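# Load a motor housing can into the press nest

## Task

Pick a single motor housing can out of the steel tray on the robot's table and place it in the round nest beneath the press's raised ram on the same table, with its open end facing up and pushed fully down into the nest; at the finish the robot must not be in contact with any can.

## Robot and tools

Robot: two arms, left_arm and right_arm, each ending in a two-finger gripper. Fingers point along the gripper's own +z axis and close along its y axis. The reported hand point sits between the finger pads, just under 1 cm behind the tips.

Scene frame (used for printed positions): origin at table-top height, halfway between the nominal arm bases; +x runs out over the table, +z is up, left_arm is on the +y side (arm names do not match image left/right). end_effector_position is in metres, end_effector_quat_wxyz is the orientation. Printed positions can be a bit off, especially far out.

Command rows: every motion row is one flat list of 14 numbers, each in [-1, 1], always covering both arms: dx, dy, dz, rx, ry, rz, opening for left_arm, then the same seven for right_arm. The first six per arm are an offset, not a pose: they are measured from that arm's Hand target as it stood when the action or move began, along the Hand target's own axes (not the scene frame). Scale: 1.0 equals 0.6 m for dx, dy, dz and 180 degrees for rotations; rx, ry, rz form one rotation vector. Sending the same offset twice moves twice. Six zeros means stay at (or re-aim at) the current Hand target. Opening is absolute, not an offset: +1 fully open (about 87 mm between pads), +0.5 about 69 mm, 0 about 43 mm, -0.5 about 18 mm, -1 closed. Sending 0 there is a real command, so repeat the present opening to leave a gripper unchanged.

execute_actions: actions is a list of actions; each action is a table of up to 15 rows, each row lasting one 1/30 s step; short tables repeat their last row to fill 15 steps. All rows of one action count from the same start pose. An empty list just returns state and images. cameras picks which images come back (omit, null or ["all"] for all, [] for none; names are cam_head_left and cam_head_right). Results also list hand positions at some steps; HELD next to an arm means part of its row was withheld.

move: target is one 14-number row, or a list of up to 15 rows differing only in pose offsets, all counted from the starting Hand targets. speed is the path top speed in m/s, 0.002 to 0.5 (default 0.25), rotations up to twice that in rad/s; one value or one per target. blend (m) rounds corners between listed targets. opening_speed (0.2 or more, per second on the -1..+1 scale) ramps the fingers; otherwise the opening is sent at once. blocking=false returns after about 0.5 s while the move continues; then call wait or stop before anything else. Paths are straight, ignore obstacles and the other arm, and stop after 10 s. The result adds a move: line: done (within 10 mm and 2 degrees, at rest), off_target, moving, held (a check withheld steps or the clearance check stopped everything) or fault, plus limits such as paced (pose clipped) or held. Done does not mean no contact.

wait: seconds from 0 to 10; arms hold their last command; returns early if a running move ends. stop: brakes a running move (needs braking room). zoom_image: camera (cam_head_left or cam_head_right) and region [x0, y0, x1, y1] in image pixels, at most 504 by 504, from that camera's latest image. Images are 672x504. finished_scene: scene (the current scene's number) and chance_done (1 to 99, your percent estimate); it cannot be undone.

Controller behaviour: each step the command is clipped to within 100 mm and 20 degrees of the measured gripper pose, so the Hand target shown in a result may fall short of what you asked; plan the next offset from it. Grippers often stop short, sag or tilt under friction and weight, and small moves may go sideways or not at all, so check position and orientation after each move and correct tilt. An arm blocked by an object keeps pushing until you command its target back past the gripper. A pose unreachable line names an arm whose command was withheld, usually for arm clearance; grippers can still collide with each other.

Gripping: grip_measured uses the same -1..+1 scale as the opening command (Joint positions give it 0 closed to 1 open). To hold a part, command about 0.04 below the reading at first contact for full force (about 20 N per pad), less for a lighter grip. Readings can be off by about 1 mm. Fast closing can squeeze too hard.

Joint torques are in Joint positions order, include gravity, carry offsets and noise, and the first three wrap at ±28 N m. Motor heat builds when holding loads, reaching far or pushing into unreachable poses; MOTOR HOT appears at 75 °C, at 90 °C that arm folds and idles for the rest of the scene.

Avoid: dropping the can, releasing a part while it moves, fast impacts, hard pressing, arm-to-arm collisions, and anything leaving the table. Brief external tugs on held or loose parts can happen. At the end, open and withdraw so no gripper touches any can.

Each tool is called after ">>>" as name(argument=value, ...), one argument or row to a line, values as JSON.

## Session

>>> execute_actions(
  actions=[],
)

Scene clock: 0.00 s.
left_arm: end_effector_position=(+0.4891, +0.2555, +0.2807) grip_measured=+0.972 end_effector_quat_wxyz=(+0.465, +0.043, +0.806, +0.364) | right_arm: end_effector_position=(+0.5203, -0.4964, +0.3712) grip_measured=+0.978 end_effector_quat_wxyz=(+0.724, +0.437, +0.511, -0.150)
Joint positions: left_arm=[-0.441 1.759 1.63 -0.401 -0.93 0.278 0.986] | right_arm=[-0.099 1.771 1.565 0.339 0.781 0.41 0.989]
Joint velocities: left_arm=[-0.017 0.012 -0.007 -0.066 0.022 -0.066 0.008] | right_arm=[0.012 -0.017 -0.012 -0.066 0.022 -0.007 0.018]
Joint torques (N m): no reading
Heat: left arm: 33 °C; right arm: 36 °C.
Hand target: left_arm +0.4886, +0.2557, +0.2899; +0.475, +0.036, +0.802, +0.361 | right_arm +0.5166, -0.4959, +0.3856; +0.734, +0.438, +0.499, -0.144
Tool commands: left_gripper/opening=+1.0 right_gripper/opening=+1.0

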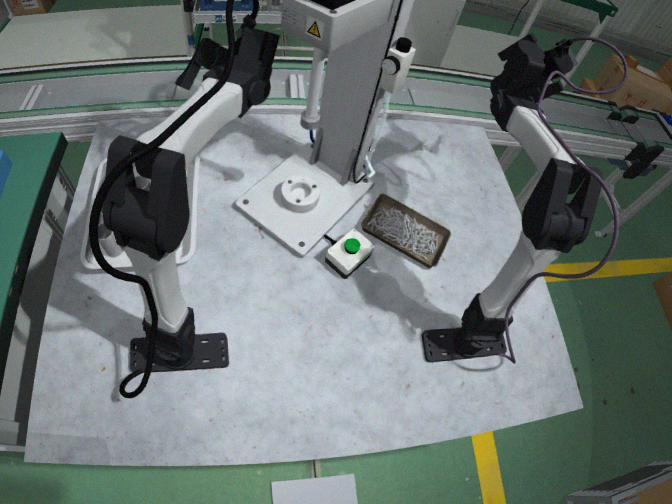

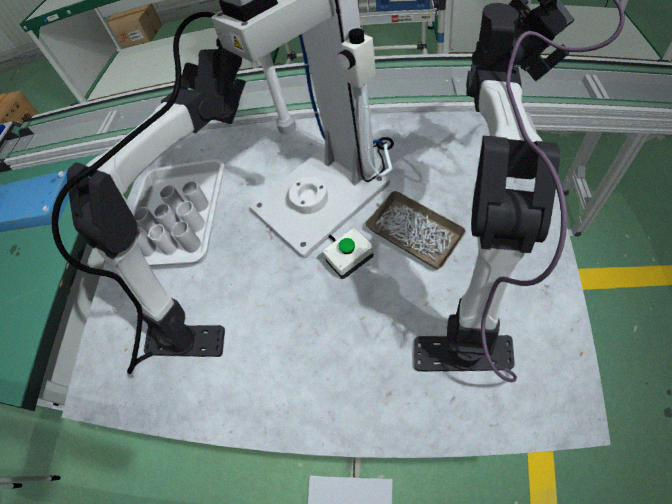

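>>> zoom_image(
  camera="cam_head_right",
  region=[110, 140, 260, 280],
)

>>> zoom_image(
  camera="cam_head_right",
  region=[230, 40, 400, 260],
)

>>> zoom_image(
  camera="cam_head_left",
  region=[230, 0, 420, 260],
)

Scaled by 3.360.

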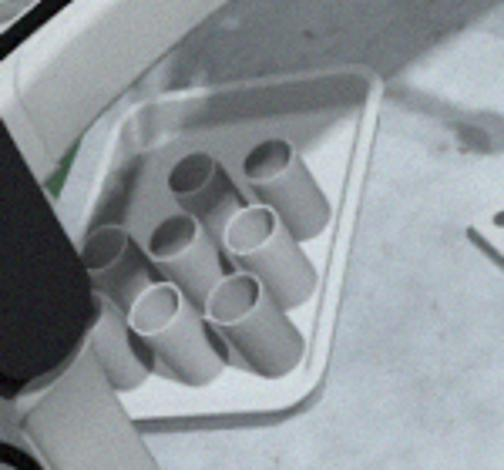

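Scaled by 2.291.

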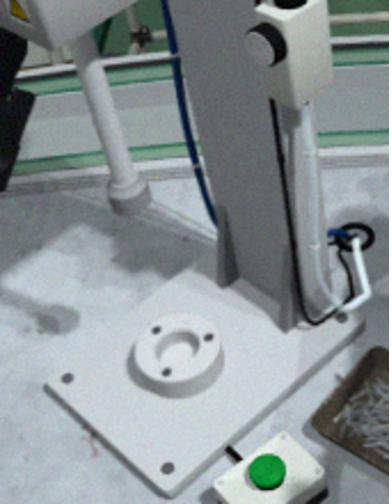

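Scaled by 1.938.

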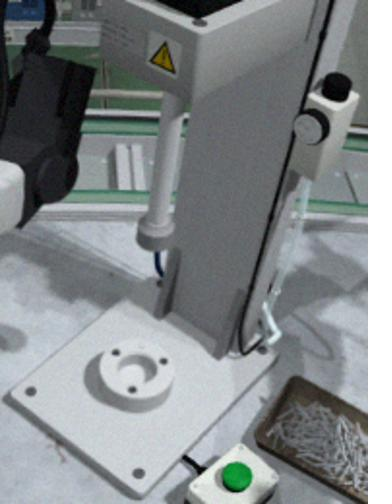

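>>> move(
  target=[0.144,0.130,-0.147,0.246,0.324,-0.0245,1,0,0,0,0,0,0,1],
)

Scene clock: 16.07 s.
left_arm: end_effector_position=(+0.3586, +0.2974, +0.2980) grip_measured=+0.972 end_effector_quat_wxyz=(+0.243, -0.003, +0.970, +0.025) | right_arm: end_effector_position=(+0.5203, -0.4964, +0.3712) grip_measured=+0.978 end_effector_quat_wxyz=(+0.724, +0.437, +0.511, -0.150)
Joint positions: left_arm=[-0.05 1.745 2.212 -1.546 -0.048 0.009 0.986] | right_arm=[-0.099 1.771 1.565 0.339 0.781 0.41 0.989]
Joint velocities: left_arm=[0.007 -0.017 -0.002 -0.022 0.007 0.037 0.003] | right_arm=[-0.002 -0.007 0.007 0.022 -0.007 0.022 -0.024]
Joint torques (N m): left_arm=[0.76 -10.35 4.03 0.86 0.18 0.16] | right_arm=[-0.23 -9.36 8.21 1.63 -0.06 -0.04]
Heat: left arm: 37 °C; right arm: 40 °C.
Hand target: left_arm +0.3508, +0.2984, +0.3039; +0.071, -0.004, +0.997, +0.014 | right_arm +0.5166, -0.4959, +0.3856; +0.734, +0.438, +0.499, -0.144
Off the commanded pose: left_arm 0.009 m, 28 deg; orientation clipped | right_arm 0.015 m, 2 deg.
joint sent to its limit (left arm) — joint 4 (wrist pitch), lower limit. The joint targets are off in position and orientation.
move: off_target (left_arm, right_arm); limits=paced

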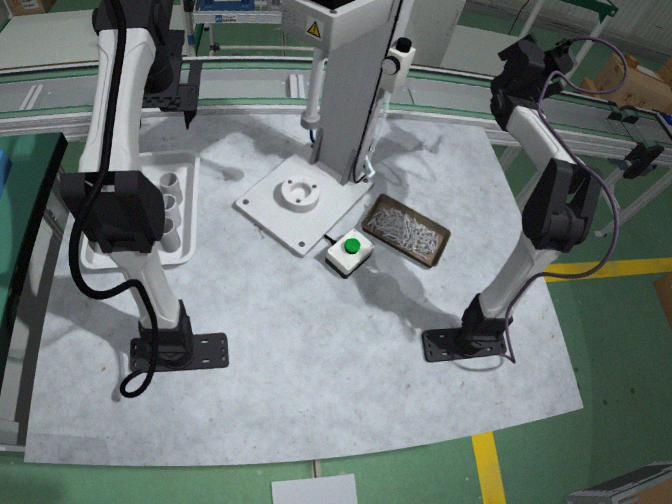

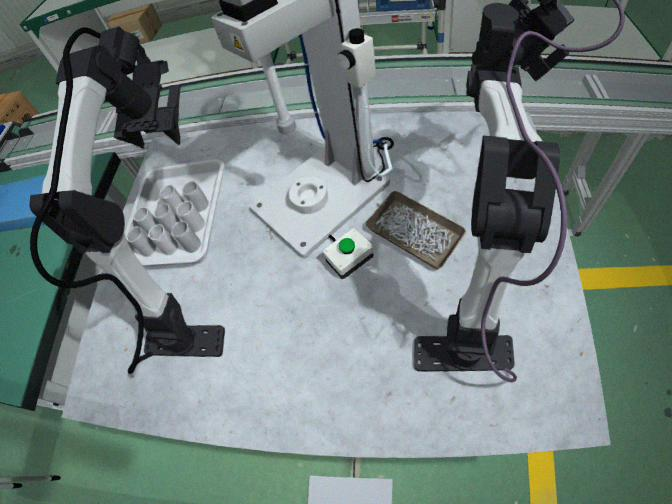

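>>> move(
  target=[0.107,-0.137,0.149,-0.092,-0.1935,-0.203,1,0,0,0,0,0,0,1],
)

>>> zoom_image(
  camera="cam_head_right",
  region=[100, 40, 350, 280],
)

>>> zoom_image(
  camera="cam_head_left",
  region=[70, 40, 320, 280],
)

Scene clock: 50.20 s.
left_arm: end_effector_position=(+0.2994, +0.2171, +0.2059) grip_measured=+0.972 end_effector_quat_wxyz=(+0.355, -0.321, +0.871, +0.114) | right_arm: end_effector_position=(+0.5203, -0.4964, +0.3712) grip_measured=+0.978 end_effector_quat_wxyz=(+0.724, +0.437, +0.511, -0.150)
Joint positions: left_arm=[-0.599 1.389 1.383 -1.238 -0.703 -1.132 0.986] | right_arm=[-0.099 1.771 1.565 0.339 0.781 0.41 0.989]
Joint velocities: left_arm=[-0.022 -0.007 -0.007 0.037 -0.037 0.007 0.003] | right_arm=[-0.002 -0.002 0.002 0.007 0.007 -0.066 -0.003]
Joint torques (N m): left_arm=[-0.54 -4.6 5.44 0.5 -0.35 -0.03] | right_arm=[-0.23 -9.36 8.21 1.63 -0.06 -0.04]
Heat: left arm: 39 °C; right arm: 44 °C.
Hand target: left_arm +0.2977, +0.2177, +0.2036; +0.353, -0.320, +0.871, +0.122 | right_arm +0.5166, -0.4959, +0.3856; +0.734, +0.438, +0.499, -0.144
Off the commanded pose: left_arm 0.003 m, 2 deg | right_arm 0.015 m, 2 deg.
move: off_target (right_arm)

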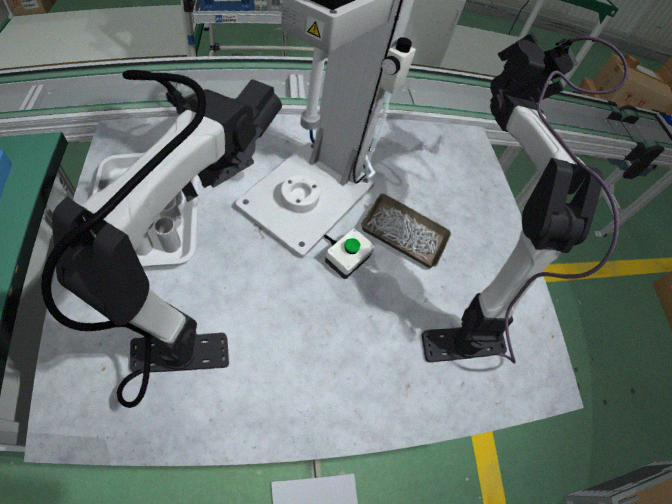

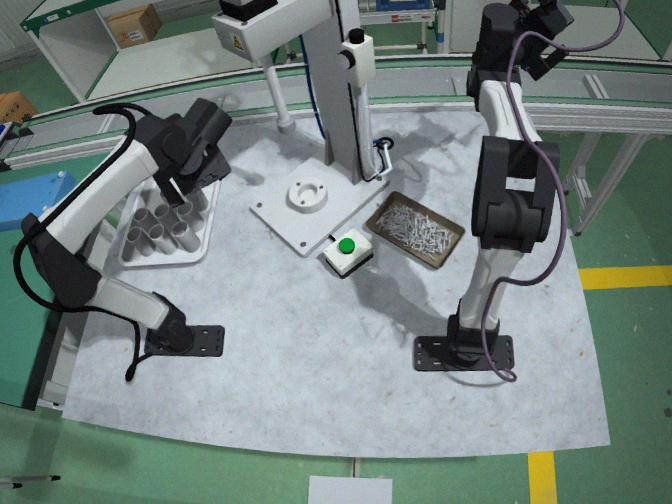

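Scaled by 2.016.

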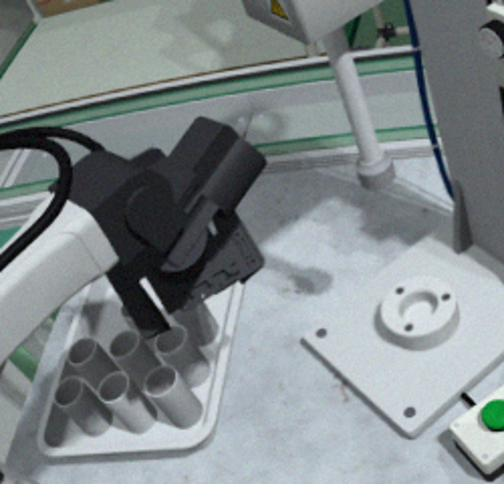

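Scaled by 2.016.

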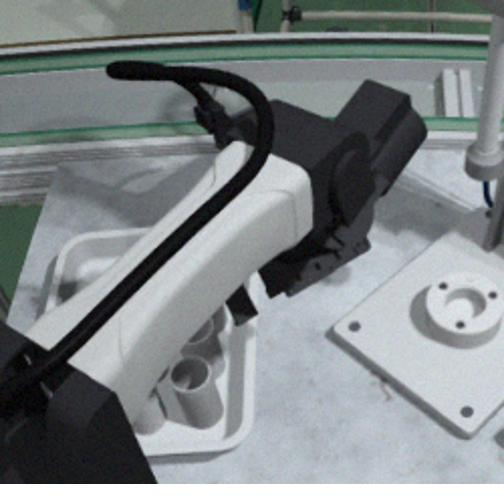

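>>> move(
  target=[0.156,-0.064,0.08,0.1068,0.1552,0.1978,-1,0,0,0,0,0,0,1],
)

>>> zoom_image(
  camera="cam_head_right",
  region=[150, 120, 300, 270],
)

>>> zoom_image(
  camera="cam_head_left",
  region=[120, 120, 270, 270],
)

Scene clock: 72.43 s.
left_arm: end_effector_position=(+0.2930, +0.1684, +0.1062) grip_measured=-1.000 end_effector_quat_wxyz=(+0.131, -0.003, +0.991, +0.008) | right_arm: end_effector_position=(+0.5203, -0.4964, +0.3712) grip_measured=+0.978 end_effector_quat_wxyz=(+0.724, +0.437, +0.511, -0.150)
Joint positions: left_arm=[-0.481 1.59 1.275 -1.022 -0.123 -0.42 0] | right_arm=[-0.099 1.771 1.565 0.339 0.781 0.41 0.989]
Joint velocities: left_arm=[-0.017 -0.002 -0.002 -0.051 -0.037 0.007 0] | right_arm=[0.002 0.007 -0.012 -0.022 -0.037 0.022 -0.013]
Joint torques (N m): left_arm=[0.72 -6.26 5.57 0.67 0.09 0.18] | right_arm=[-0.21 -9.36 8.21 1.63 -0.06 -0.04]
Heat: left arm: 37 °C; right arm: 45 °C.
Hand target: left_arm +0.2961, +0.1677, +0.1033; +0.130, -0.001, +0.991, +0.003 | right_arm +0.5166, -0.4959, +0.3856; +0.734, +0.438, +0.499, -0.144
Off the commanded pose: left_arm 0.005 m, 1 deg | right_arm 0.015 m, 2 deg.
move: off_target (right_arm)

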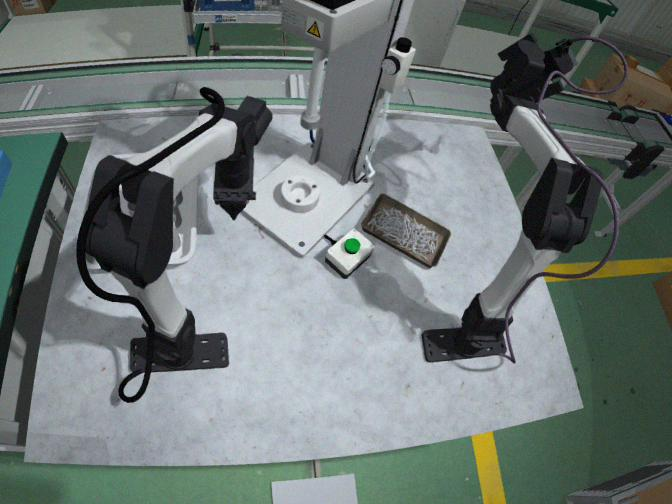

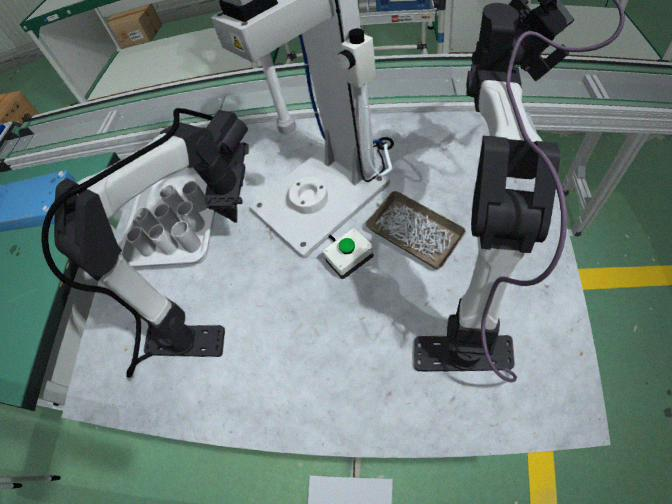

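Scaled by 3.360.

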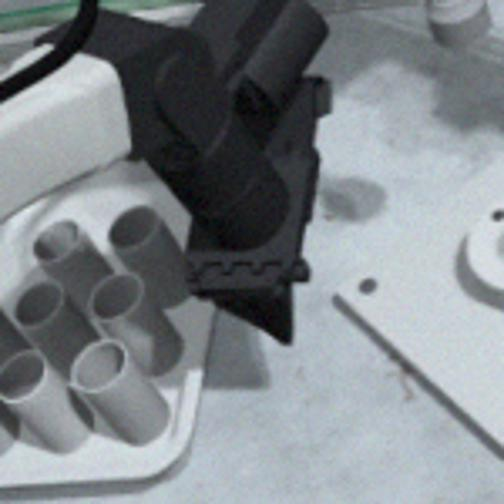

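Scaled by 3.360.

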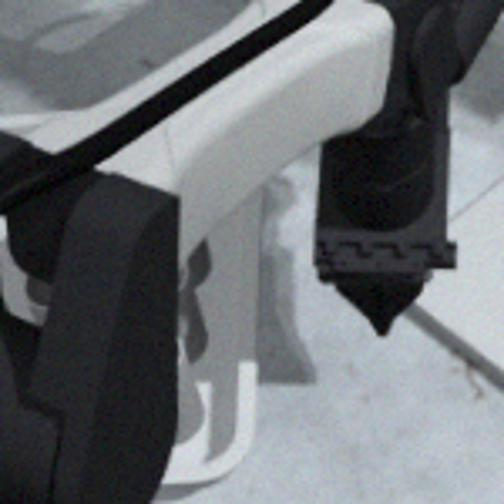

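>>> move(
  target=[0,-0.25,0,0,0,0,-1,0,0,0,0,0,0,1],
)

>>> zoom_image(
  camera="cam_head_right",
  region=[230, 140, 380, 290],
)

>>> zoom_image(
  camera="cam_head_left",
  region=[230, 140, 380, 290],
)

>>> move(
  target=[0.145,0.08,-0.039,0,0,0,-1,0,0,0,0,0,0,1],
)

>>> zoom_image(
  camera="cam_head_right",
  region=[210, 180, 360, 330],
)

>>> zoom_image(
  camera="cam_head_left",
  region=[210, 180, 360, 330],
)

>>> move(
  target=[-0.194,0,-0.166,0,0,0,-1,0,0,0,0,0,0,1],
)

>>> zoom_image(
  camera="cam_head_right",
  region=[210, 140, 360, 290],
)

>>> zoom_image(
  camera="cam_head_left",
  region=[210, 140, 360, 290],
)

Scene clock: 81.77 s.
left_arm: end_effector_position=(+0.2825, +0.0216, +0.0959) grip_measured=-1.000 end_effector_quat_wxyz=(+0.110, +0.008, +0.994, +0.005) | right_arm: end_effector_position=(+0.5203, -0.4964, +0.3712) grip_measured=+0.978 end_effector_quat_wxyz=(+0.724, +0.437, +0.511, -0.150)
Joint positions: left_arm=[-0.845 1.935 1.652 -1.138 -0.162 -0.764 0] | right_arm=[-0.099 1.771 1.565 0.339 0.781 0.41 0.989]
Joint velocities: left_arm=[-0.002 -0.007 0.007 -0.066 -0.051 -0.051 0] | right_arm=[0.007 -0.012 0.017 -0.051 0.007 0.051 -0.003]
Joint torques (N m): left_arm=[0.55 -9.24 7.87 0.53 -0.15 -0.07] | right_arm=[-0.23 -9.36 8.21 1.63 -0.06 -0.04]
Heat: left arm: 36 °C; right arm: 45 °C.
Hand target: left_arm +0.2932, +0.0158, +0.0995; +0.124, -0.001, +0.992, -0.003 | right_arm +0.5166, -0.4959, +0.3856; +0.734, +0.438, +0.499, -0.144
Off the commanded pose: left_arm 0.016 m, 3 deg | right_arm 0.015 m, 2 deg.
move: off_target (left_arm, right_arm)

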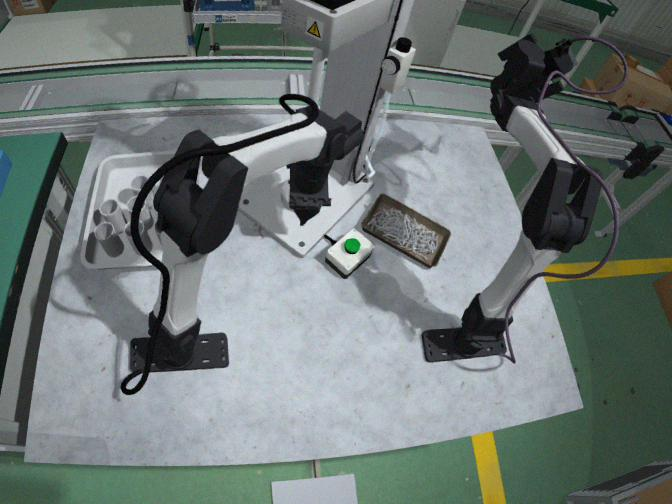

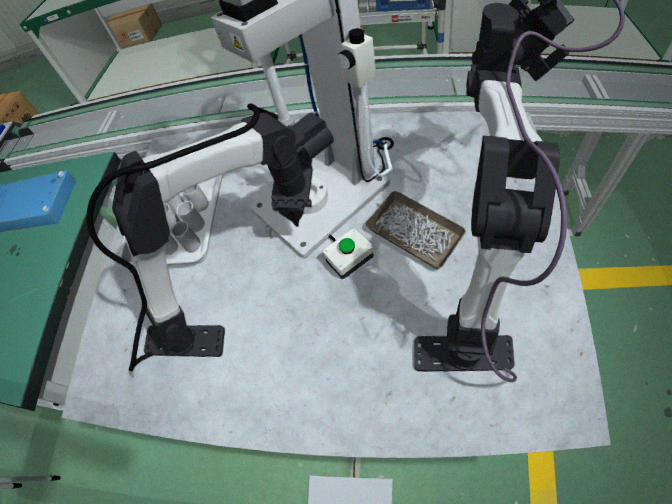

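Scaled by 3.360.

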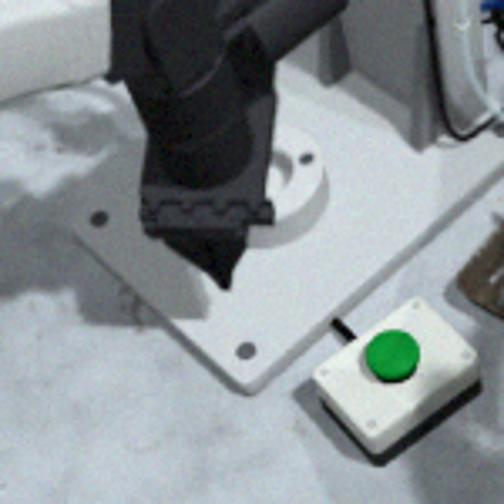

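Scaled by 3.360.

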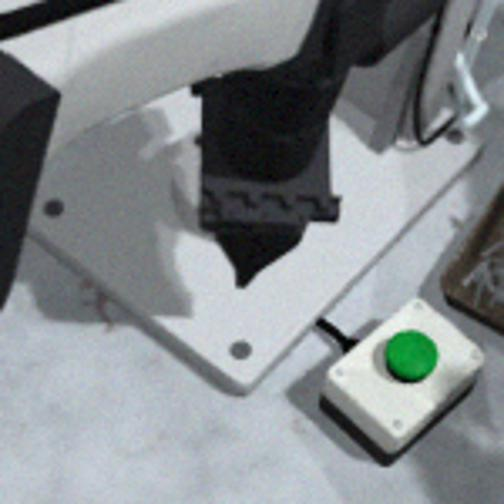

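Scene clock: 82.90 s.
left_arm: end_effector_position=(+0.2020, +0.0643, +0.1006) grip_measured=-1.000 end_effector_quat_wxyz=(+0.112, +0.002, +0.994, +0.002) | right_arm: end_effector_position=(+0.5203, -0.4964, +0.3712) grip_measured=+0.978 end_effector_quat_wxyz=(+0.724, +0.437, +0.511, -0.150)
Joint positions: left_arm=[-0.938 1.601 1.269 -1.098 -0.175 -0.868 0] | right_arm=[-0.099 1.771 1.565 0.339 0.781 0.41 0.989]
Joint velocities: left_arm=[0.017 0.012 -0.017 0.007 0.022 -0.022 0] | right_arm=[-0.002 0.002 -0.002 -0.007 -0.022 0.066 -0.003]
Joint torques (N m): left_arm=[-0.46 -8.98 4.67 0.49 -0.15 -0.09] | right_arm=[-0.23 -9.36 8.21 1.63 -0.06 -0.04]
Heat: left arm: 37 °C; right arm: 45 °C.
Hand target: left_arm +0.2028, +0.0635, +0.1030; +0.122, -0.002, +0.992, -0.004 | right_arm +0.5166, -0.4959, +0.3856; +0.734, +0.438, +0.499, -0.144
Off the commanded pose: left_arm 0.001 m, 2 deg | right_arm 0.015 m, 2 deg.
move: off_target (right_arm)

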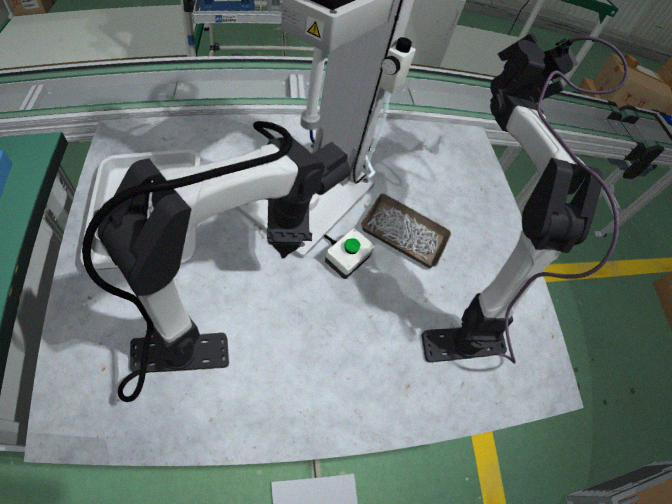

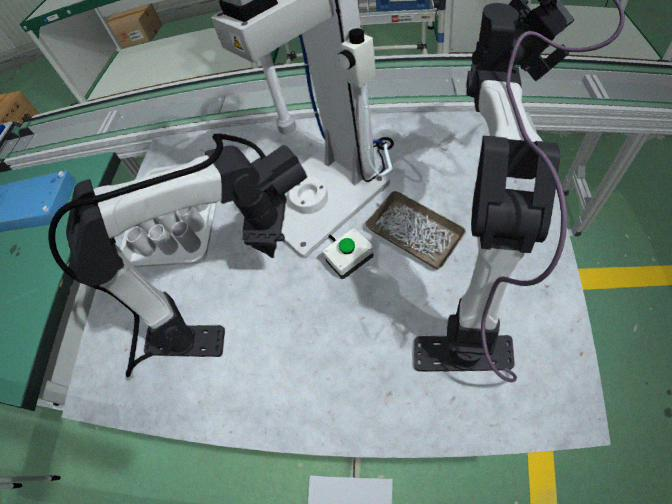

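Scaled by 3.360.

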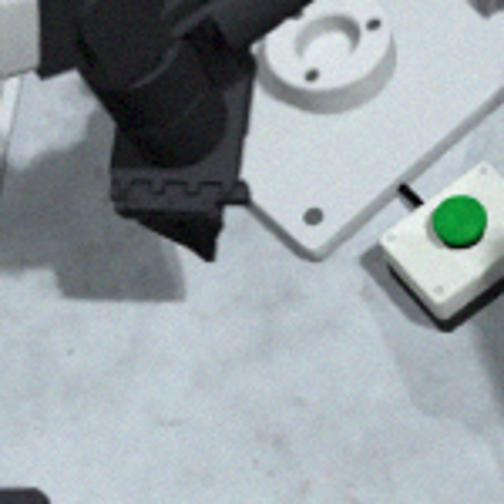

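Scaled by 3.360.

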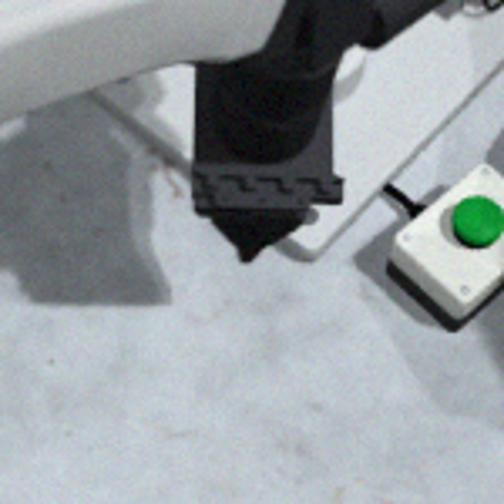

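Scene clock: 84.47 s.
left_arm: end_effector_position=(+0.2274, +0.0535, +0.1949) grip_measured=-1.000 end_effector_quat_wxyz=(+0.009, -0.031, +0.999, -0.026) | right_arm: end_effector_position=(+0.5203, -0.4964, +0.3712) grip_measured=+0.978 end_effector_quat_wxyz=(+0.724, +0.437, +0.511, -0.150)
Joint positions: left_arm=[-0.79 1.827 1.893 -1.587 0.024 -0.801 0] | right_arm=[-0.099 1.771 1.565 0.339 0.781 0.41 0.989]
Joint velocities: left_arm=[0.007 -0.007 -0.007 0.022 0.037 -0.037 0] | right_arm=[0.002 0.007 -0.002 0.007 -0.007 0.037 -0.008]
Joint torques (N m): left_arm=[3.59 -7.2 19.22 0.53 -1.6 1.16] | right_arm=[-0.23 -9.35 8.21 1.63 -0.06 -0.04]
Heat: left arm: 38 °C; right arm: 45 °C.
Hand target: left_arm +0.2926, +0.0620, +0.2273; +0.126, -0.001, +0.992, -0.002 | right_arm +0.5166, -0.4959, +0.3856; +0.734, +0.438, +0.499, -0.144
Off the commanded pose: left_arm 0.073 m, 14 deg | right_arm 0.015 m, 2 deg.
joint read past its limit (left arm) — joint 4 (wrist pitch), lower limit.
joint sent to its limit (left arm) — joint 4 (wrist pitch), lower limit. The joint targets are off in position and orientation.
move: off_target (left_arm, right_arm)

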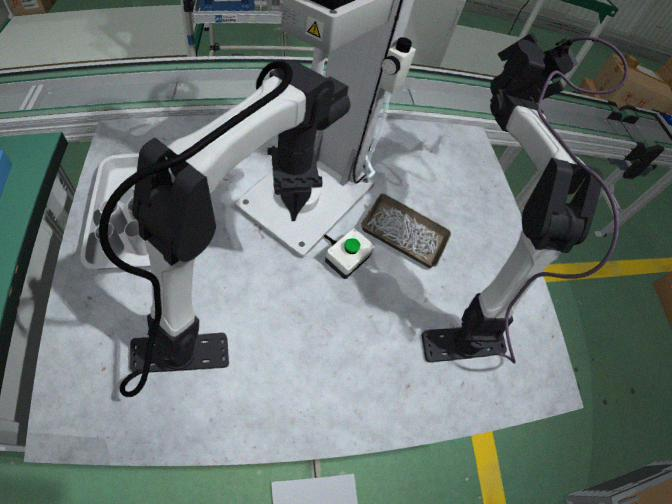

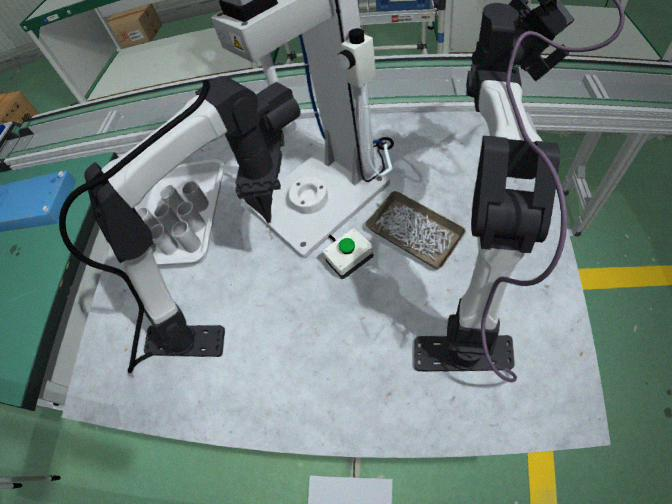

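Scaled by 3.360.

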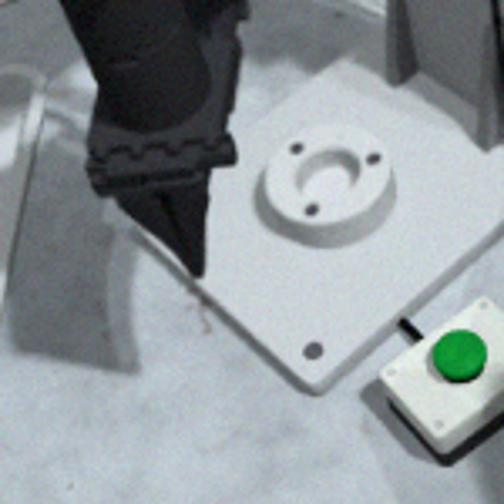

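Scaled by 3.360.

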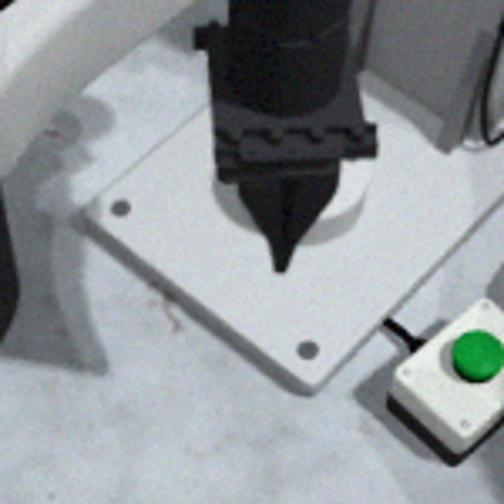

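>>> move(
  target=[-0.194,0.463,0.097,-0.1125,-0.1631,-0.1943,1,0,0,0,0,0,0,1],
)

>>> zoom_image(
  camera="cam_head_right",
  region=[100, 120, 250, 270],
)

>>> zoom_image(
  camera="cam_head_left",
  region=[70, 120, 220, 270],
)

Scene clock: 121.43 s.
left_arm: end_effector_position=(+0.4228, +0.3396, +0.2066) grip_measured=+0.972 end_effector_quat_wxyz=(+0.366, -0.312, +0.867, +0.134) | right_arm: end_effector_position=(+0.5203, -0.4964, +0.3712) grip_measured=+0.978 end_effector_quat_wxyz=(+0.724, +0.437, +0.511, -0.150)
Joint positions: left_arm=[-0.085 1.626 1.546 -0.836 -0.499 -0.551 0.986] | right_arm=[-0.099 1.771 1.565 0.339 0.781 0.41 0.989]
Joint velocities: left_arm=[0.007 0.012 -0.002 0.007 -0.022 0.007 0.003] | right_arm=[-0.002 -0.007 -0.012 -0.037 -0.081 0.066 -0.013]
Joint torques (N m): left_arm=[0.32 -8.99 5.39 1.28 -0.25 0.15] | right_arm=[-0.23 -9.35 8.21 1.63 -0.06 -0.04]
Heat: left arm: 70 °C; right arm: 46 °C.
Hand target: left_arm +0.4229, +0.3426, +0.2091; +0.373, -0.311, +0.863, +0.138 | right_arm +0.5166, -0.4959, +0.3856; +0.734, +0.438, +0.499, -0.144
Off the commanded pose: left_arm 0.008 m, 1 deg | right_arm 0.015 m, 2 deg.
move: off_target (right_arm); limits=paced

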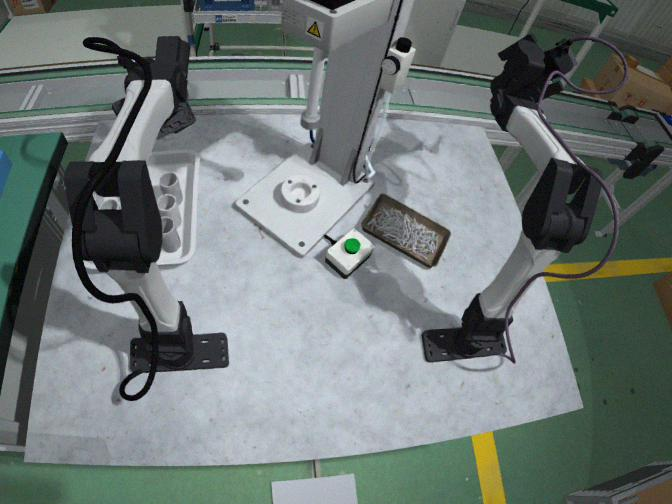

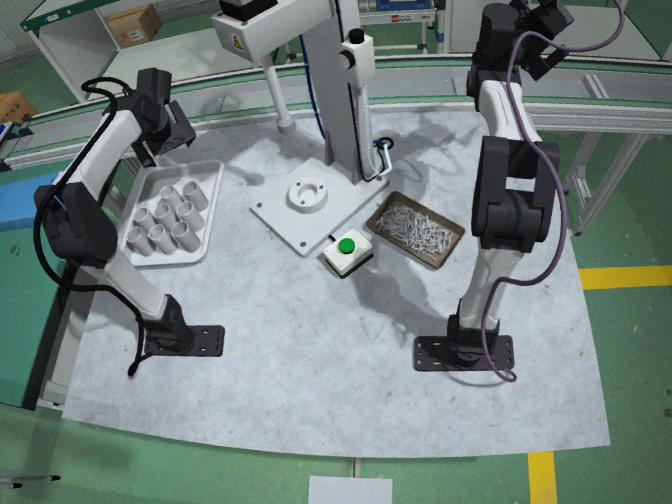

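Scaled by 3.360.

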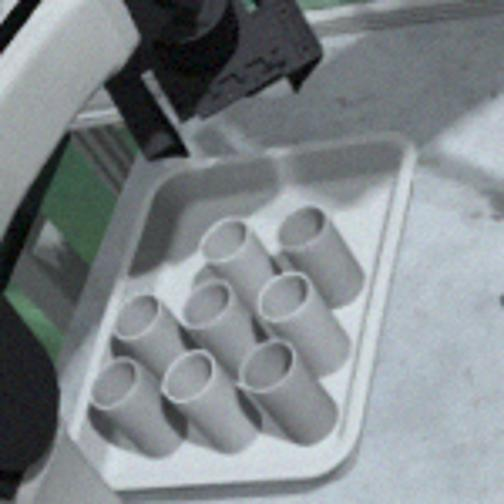

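Scaled by 3.360.

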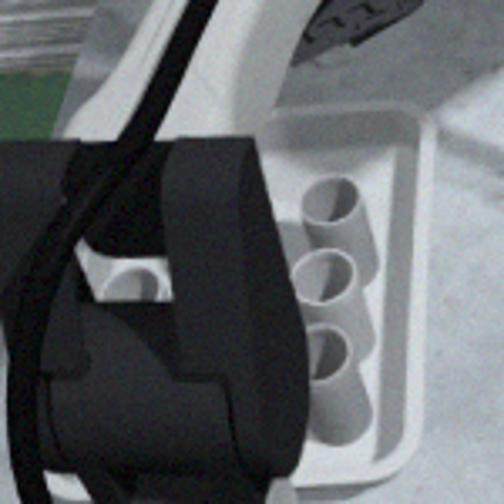

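>>> move(
  target=[0.0705,-0.0225,0.1085,0,0,0,1,0,0,0,0,0,0,1],
)

>>> zoom_image(
  camera="cam_head_right",
  region=[130, 120, 250, 240],
)

>>> zoom_image(
  camera="cam_head_left",
  region=[110, 120, 230, 240],
)

Scene clock: 136.73 s.
left_arm: end_effector_position=(+0.4421, +0.3417, +0.1351) grip_measured=+0.972 end_effector_quat_wxyz=(+0.371, -0.311, +0.864, +0.135) | right_arm: end_effector_position=(+0.5203, -0.4964, +0.3712) grip_measured=+0.978 end_effector_quat_wxyz=(+0.724, +0.437, +0.511, -0.150)
Joint positions: left_arm=[-0.08 1.685 1.318 -0.534 -0.5 -0.541 0.986] | right_arm=[-0.099 1.771 1.565 0.339 0.781 0.41 0.989]
Joint velocities: left_arm=[0.007 -0.007 -0.002 -0.022 -0.095 -0.007 -0.003] | right_arm=[-0.012 0.002 -0.007 -0.022 -0.037 0.022 -0.003]
Joint torques (N m): left_arm=[0.77 -8.1 5.76 1.26 -0.16 0.15] | right_arm=[-0.23 -9.36 8.21 1.63 -0.06 -0.04]
Heat: left arm: 59 °C; right arm: 46 °C.
Hand target: left_arm +0.4439, +0.3454, +0.1330; +0.373, -0.311, +0.863, +0.138 | right_arm +0.5166, -0.4959, +0.3856; +0.734, +0.438, +0.499, -0.144
Off the commanded pose: left_arm 0.005 m, 0 deg | right_arm 0.015 m, 2 deg.
move: off_target (right_arm)

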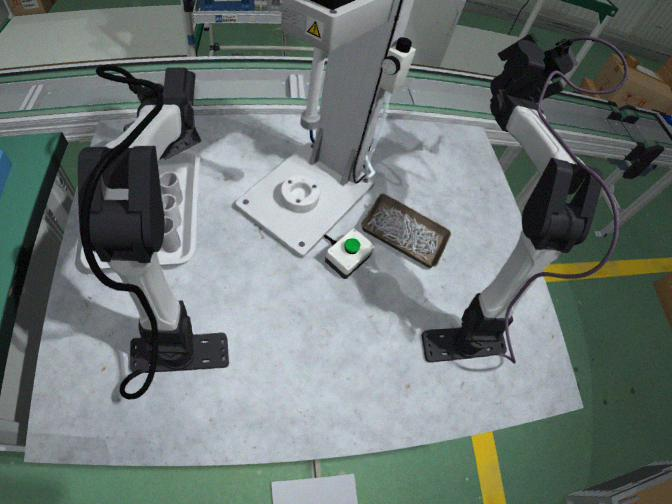

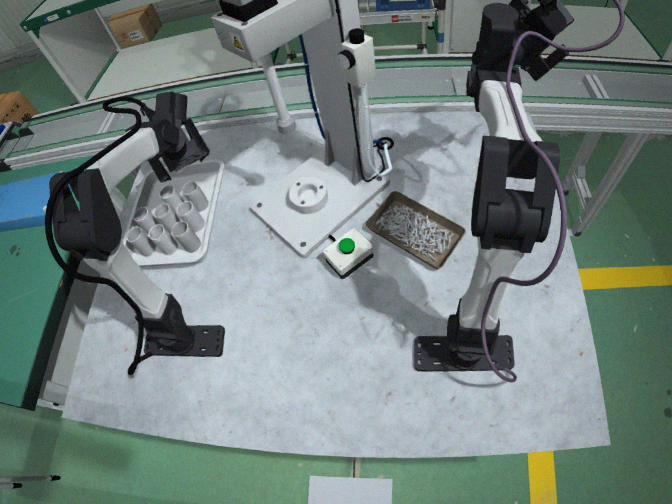

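Scaled by 4.200.

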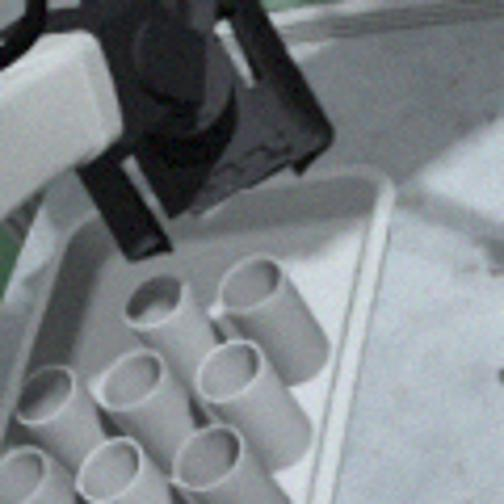

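Scaled by 4.200.

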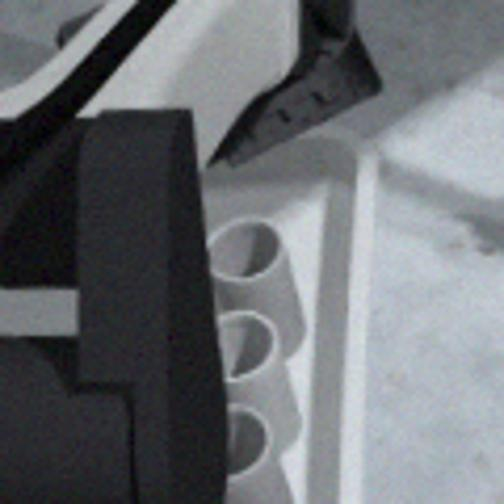

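>>> move(
  target=[0.059,0,0.047,0,0,0,1,0,0,0,0,0,0,1],
  speed=0.12,
)

>>> zoom_image(
  camera="cam_head_right",
  region=[140, 130, 240, 230],
)

>>> zoom_image(
  camera="cam_head_left",
  region=[120, 130, 220, 230],
)

Scene clock: 149.20 s.
left_arm: end_effector_position=(+0.4398, +0.3416, +0.0934) grip_measured=+0.972 end_effector_quat_wxyz=(+0.375, -0.311, +0.863, +0.134) | right_arm: end_effector_position=(+0.5203, -0.4964, +0.3712) grip_measured=+0.978 end_effector_quat_wxyz=(+0.724, +0.437, +0.511, -0.150)
Joint positions: left_arm=[-0.081 1.704 1.167 -0.356 -0.501 -0.54 0.986] | right_arm=[-0.099 1.771 1.565 0.339 0.781 0.41 0.989]
Joint velocities: left_arm=[-0.007 -0.007 -0.017 -0.022 -0.081 0.022 -0.008] | right_arm=[0.007 -0.002 0.007 0.051 -0.007 0.022 -0.013]
Joint torques (N m): left_arm=[0.29 -7.53 5.29 1.25 -0.18 0.09] | right_arm=[-0.23 -9.35 8.21 1.63 -0.06 -0.04]
Heat: left arm: 55 °C; right arm: 47 °C.
Hand target: left_arm +0.4400, +0.3438, +0.0878; +0.373, -0.311, +0.863, +0.138 | right_arm +0.5166, -0.4959, +0.3856; +0.734, +0.438, +0.499, -0.144
Off the commanded pose: left_arm 0.006 m, 1 deg | right_arm 0.015 m, 2 deg.
move: off_target (right_arm)

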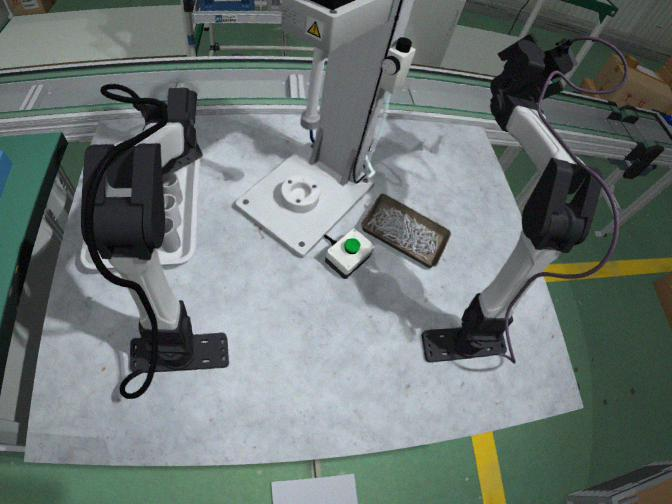

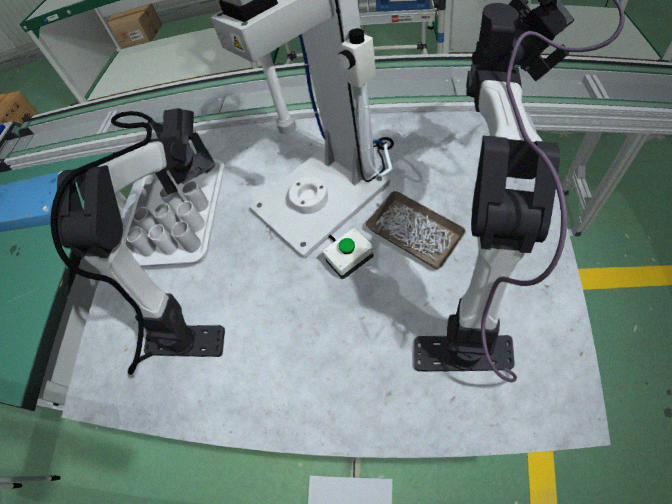

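Scaled by 5.040.

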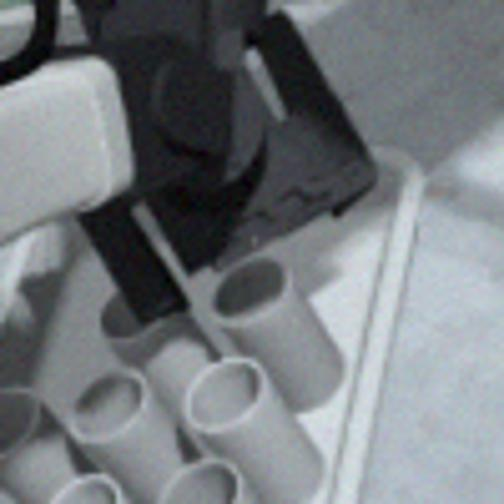

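Scaled by 5.040.

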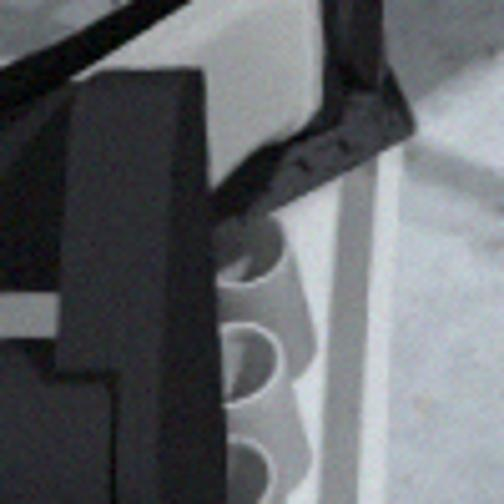

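>>> move(
  target=[0.0425,0,0.0425,0,0,0,0.5,0,0,0,0,0,0,1],
  speed=0.1,
)

>>> zoom_image(
  camera="cam_head_right",
  region=[140, 130, 240, 230],
)

>>> zoom_image(
  camera="cam_head_left",
  region=[120, 130, 220, 230],
)

Scene clock: 162.60 s.
left_arm: end_effector_position=(+0.4401, +0.3416, +0.0564) grip_measured=+0.500 end_effector_quat_wxyz=(+0.374, -0.311, +0.863, +0.134) | right_arm: end_effector_position=(+0.5203, -0.4964, +0.3712) grip_measured=+0.978 end_effector_quat_wxyz=(+0.724, +0.437, +0.511, -0.150)
Joint positions: left_arm=[-0.081 1.758 1.073 -0.209 -0.501 -0.54 0.75] | right_arm=[-0.099 1.771 1.565 0.339 0.781 0.41 0.989]
Joint velocities: left_arm=[0.007 -0.002 -0.017 -0.022 0.007 -0.037 -0.007] | right_arm=[-0.017 -0.002 0.032 -0.037 -0.022 0.022 0.003]
Joint torques (N m): left_arm=[0.65 -7.79 5.11 1.26 -0.19 0.14] | right_arm=[-0.23 -9.36 8.21 1.63 -0.06 -0.04]
Heat: left arm: 51 °C; right arm: 47 °C.
Hand target: left_arm +0.4400, +0.3452, +0.0515; +0.373, -0.311, +0.863, +0.138 | right_arm +0.5166, -0.4959, +0.3856; +0.734, +0.438, +0.499, -0.144
Off the commanded pose: left_arm 0.006 m, 1 deg | right_arm 0.015 m, 2 deg.
move: off_target (right_arm)

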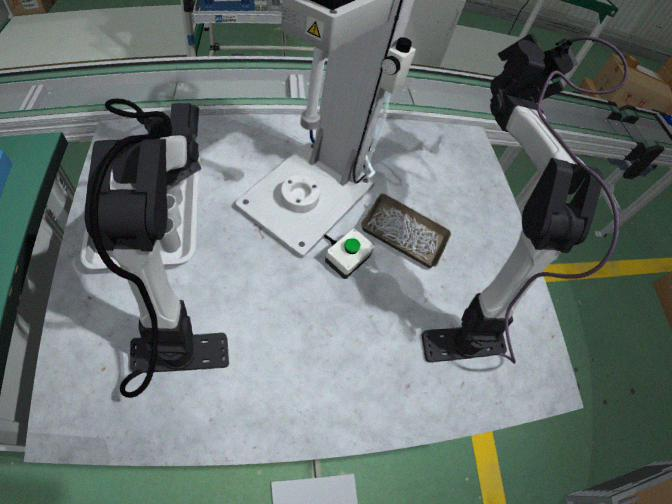

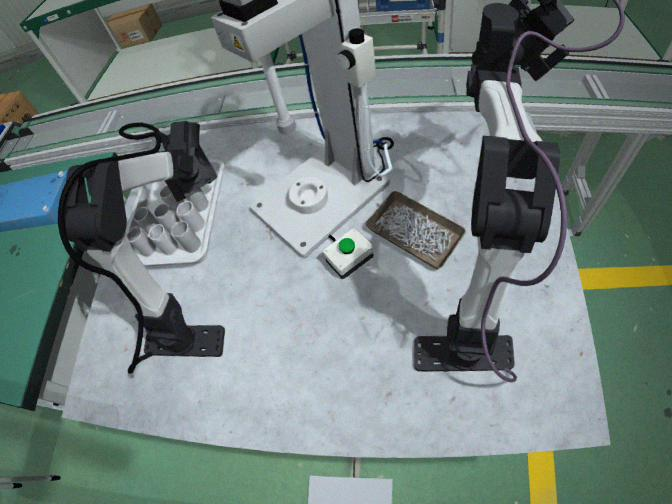

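Scaled by 5.040.

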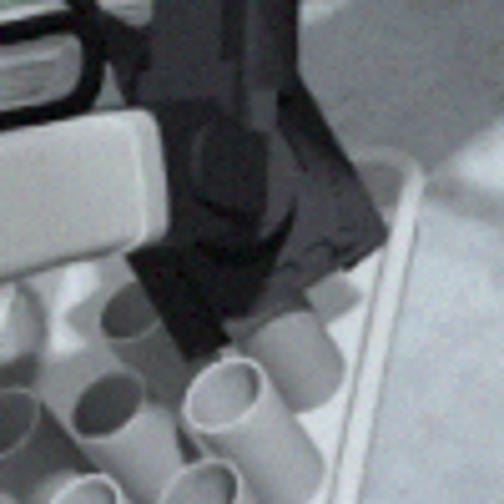

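Scaled by 5.040.

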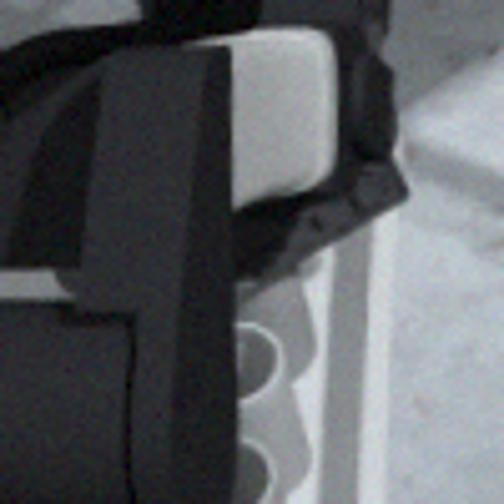

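>>> move(
  target=[0,0,0,0,0,0,-0.6,0,0,0,0,0,0,1],
  opening_speed=0.4,
)

>>> zoom_image(
  camera="cam_head_right",
  region=[140, 130, 240, 230],
)

Scene clock: 168.90 s.
left_arm: end_effector_position=(+0.4398, +0.3435, +0.0567) grip_measured=-0.068 end_effector_quat_wxyz=(+0.375, -0.311, +0.862, +0.137) | right_arm: end_effector_position=(+0.5203, -0.4964, +0.3712) grip_measured=+0.978 end_effector_quat_wxyz=(+0.724, +0.437, +0.511, -0.150)
Joint positions: left_arm=[-0.078 1.758 1.073 -0.208 -0.506 -0.537 0.466] | right_arm=[-0.099 1.771 1.565 0.339 0.781 0.41 0.989]
Joint velocities: left_arm=[0.007 0.002 -0.012 0.022 0.081 0.022 -0.006] | right_arm=[-0.012 -0.007 0.017 0.007 0.037 -0.037 0.024]
Joint torques (N m): left_arm=[0.43 -7.83 5.07 1.27 -0.1 0.1] | right_arm=[-0.23 -9.35 8.21 1.63 -0.06 -0.04]
Heat: left arm: 49 °C; right arm: 47 °C.
Hand target: left_arm +0.4400, +0.3453, +0.0515; +0.373, -0.311, +0.863, +0.138 | right_arm +0.5166, -0.4959, +0.3856; +0.734, +0.438, +0.499, -0.144
Off the commanded pose: left_arm 0.005 m, 0 deg | right_arm 0.015 m, 2 deg.
move: off_target (right_arm)

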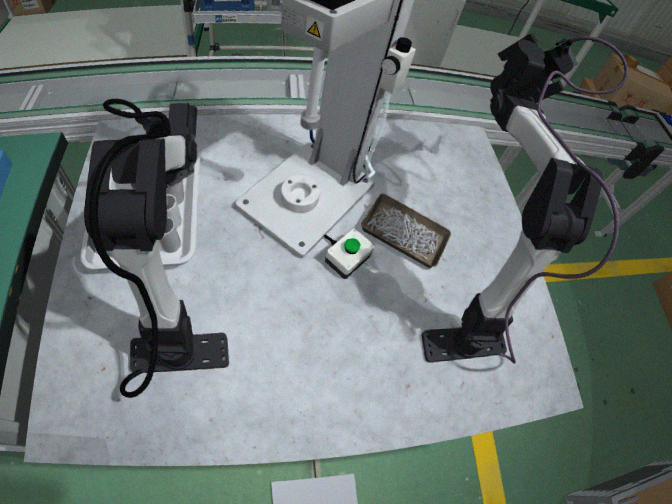

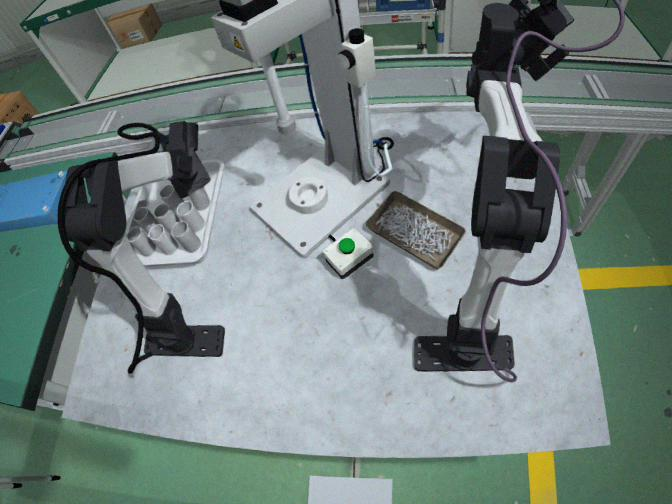

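Scaled by 5.040.

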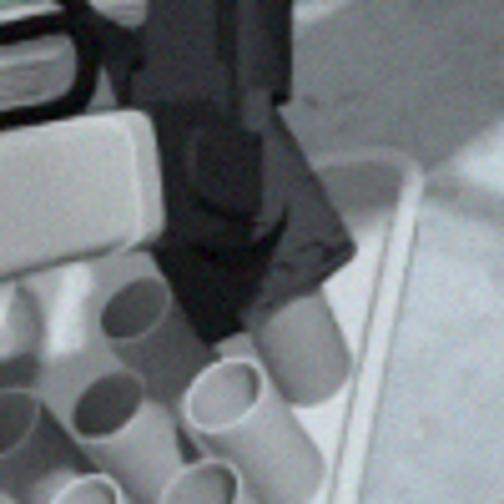

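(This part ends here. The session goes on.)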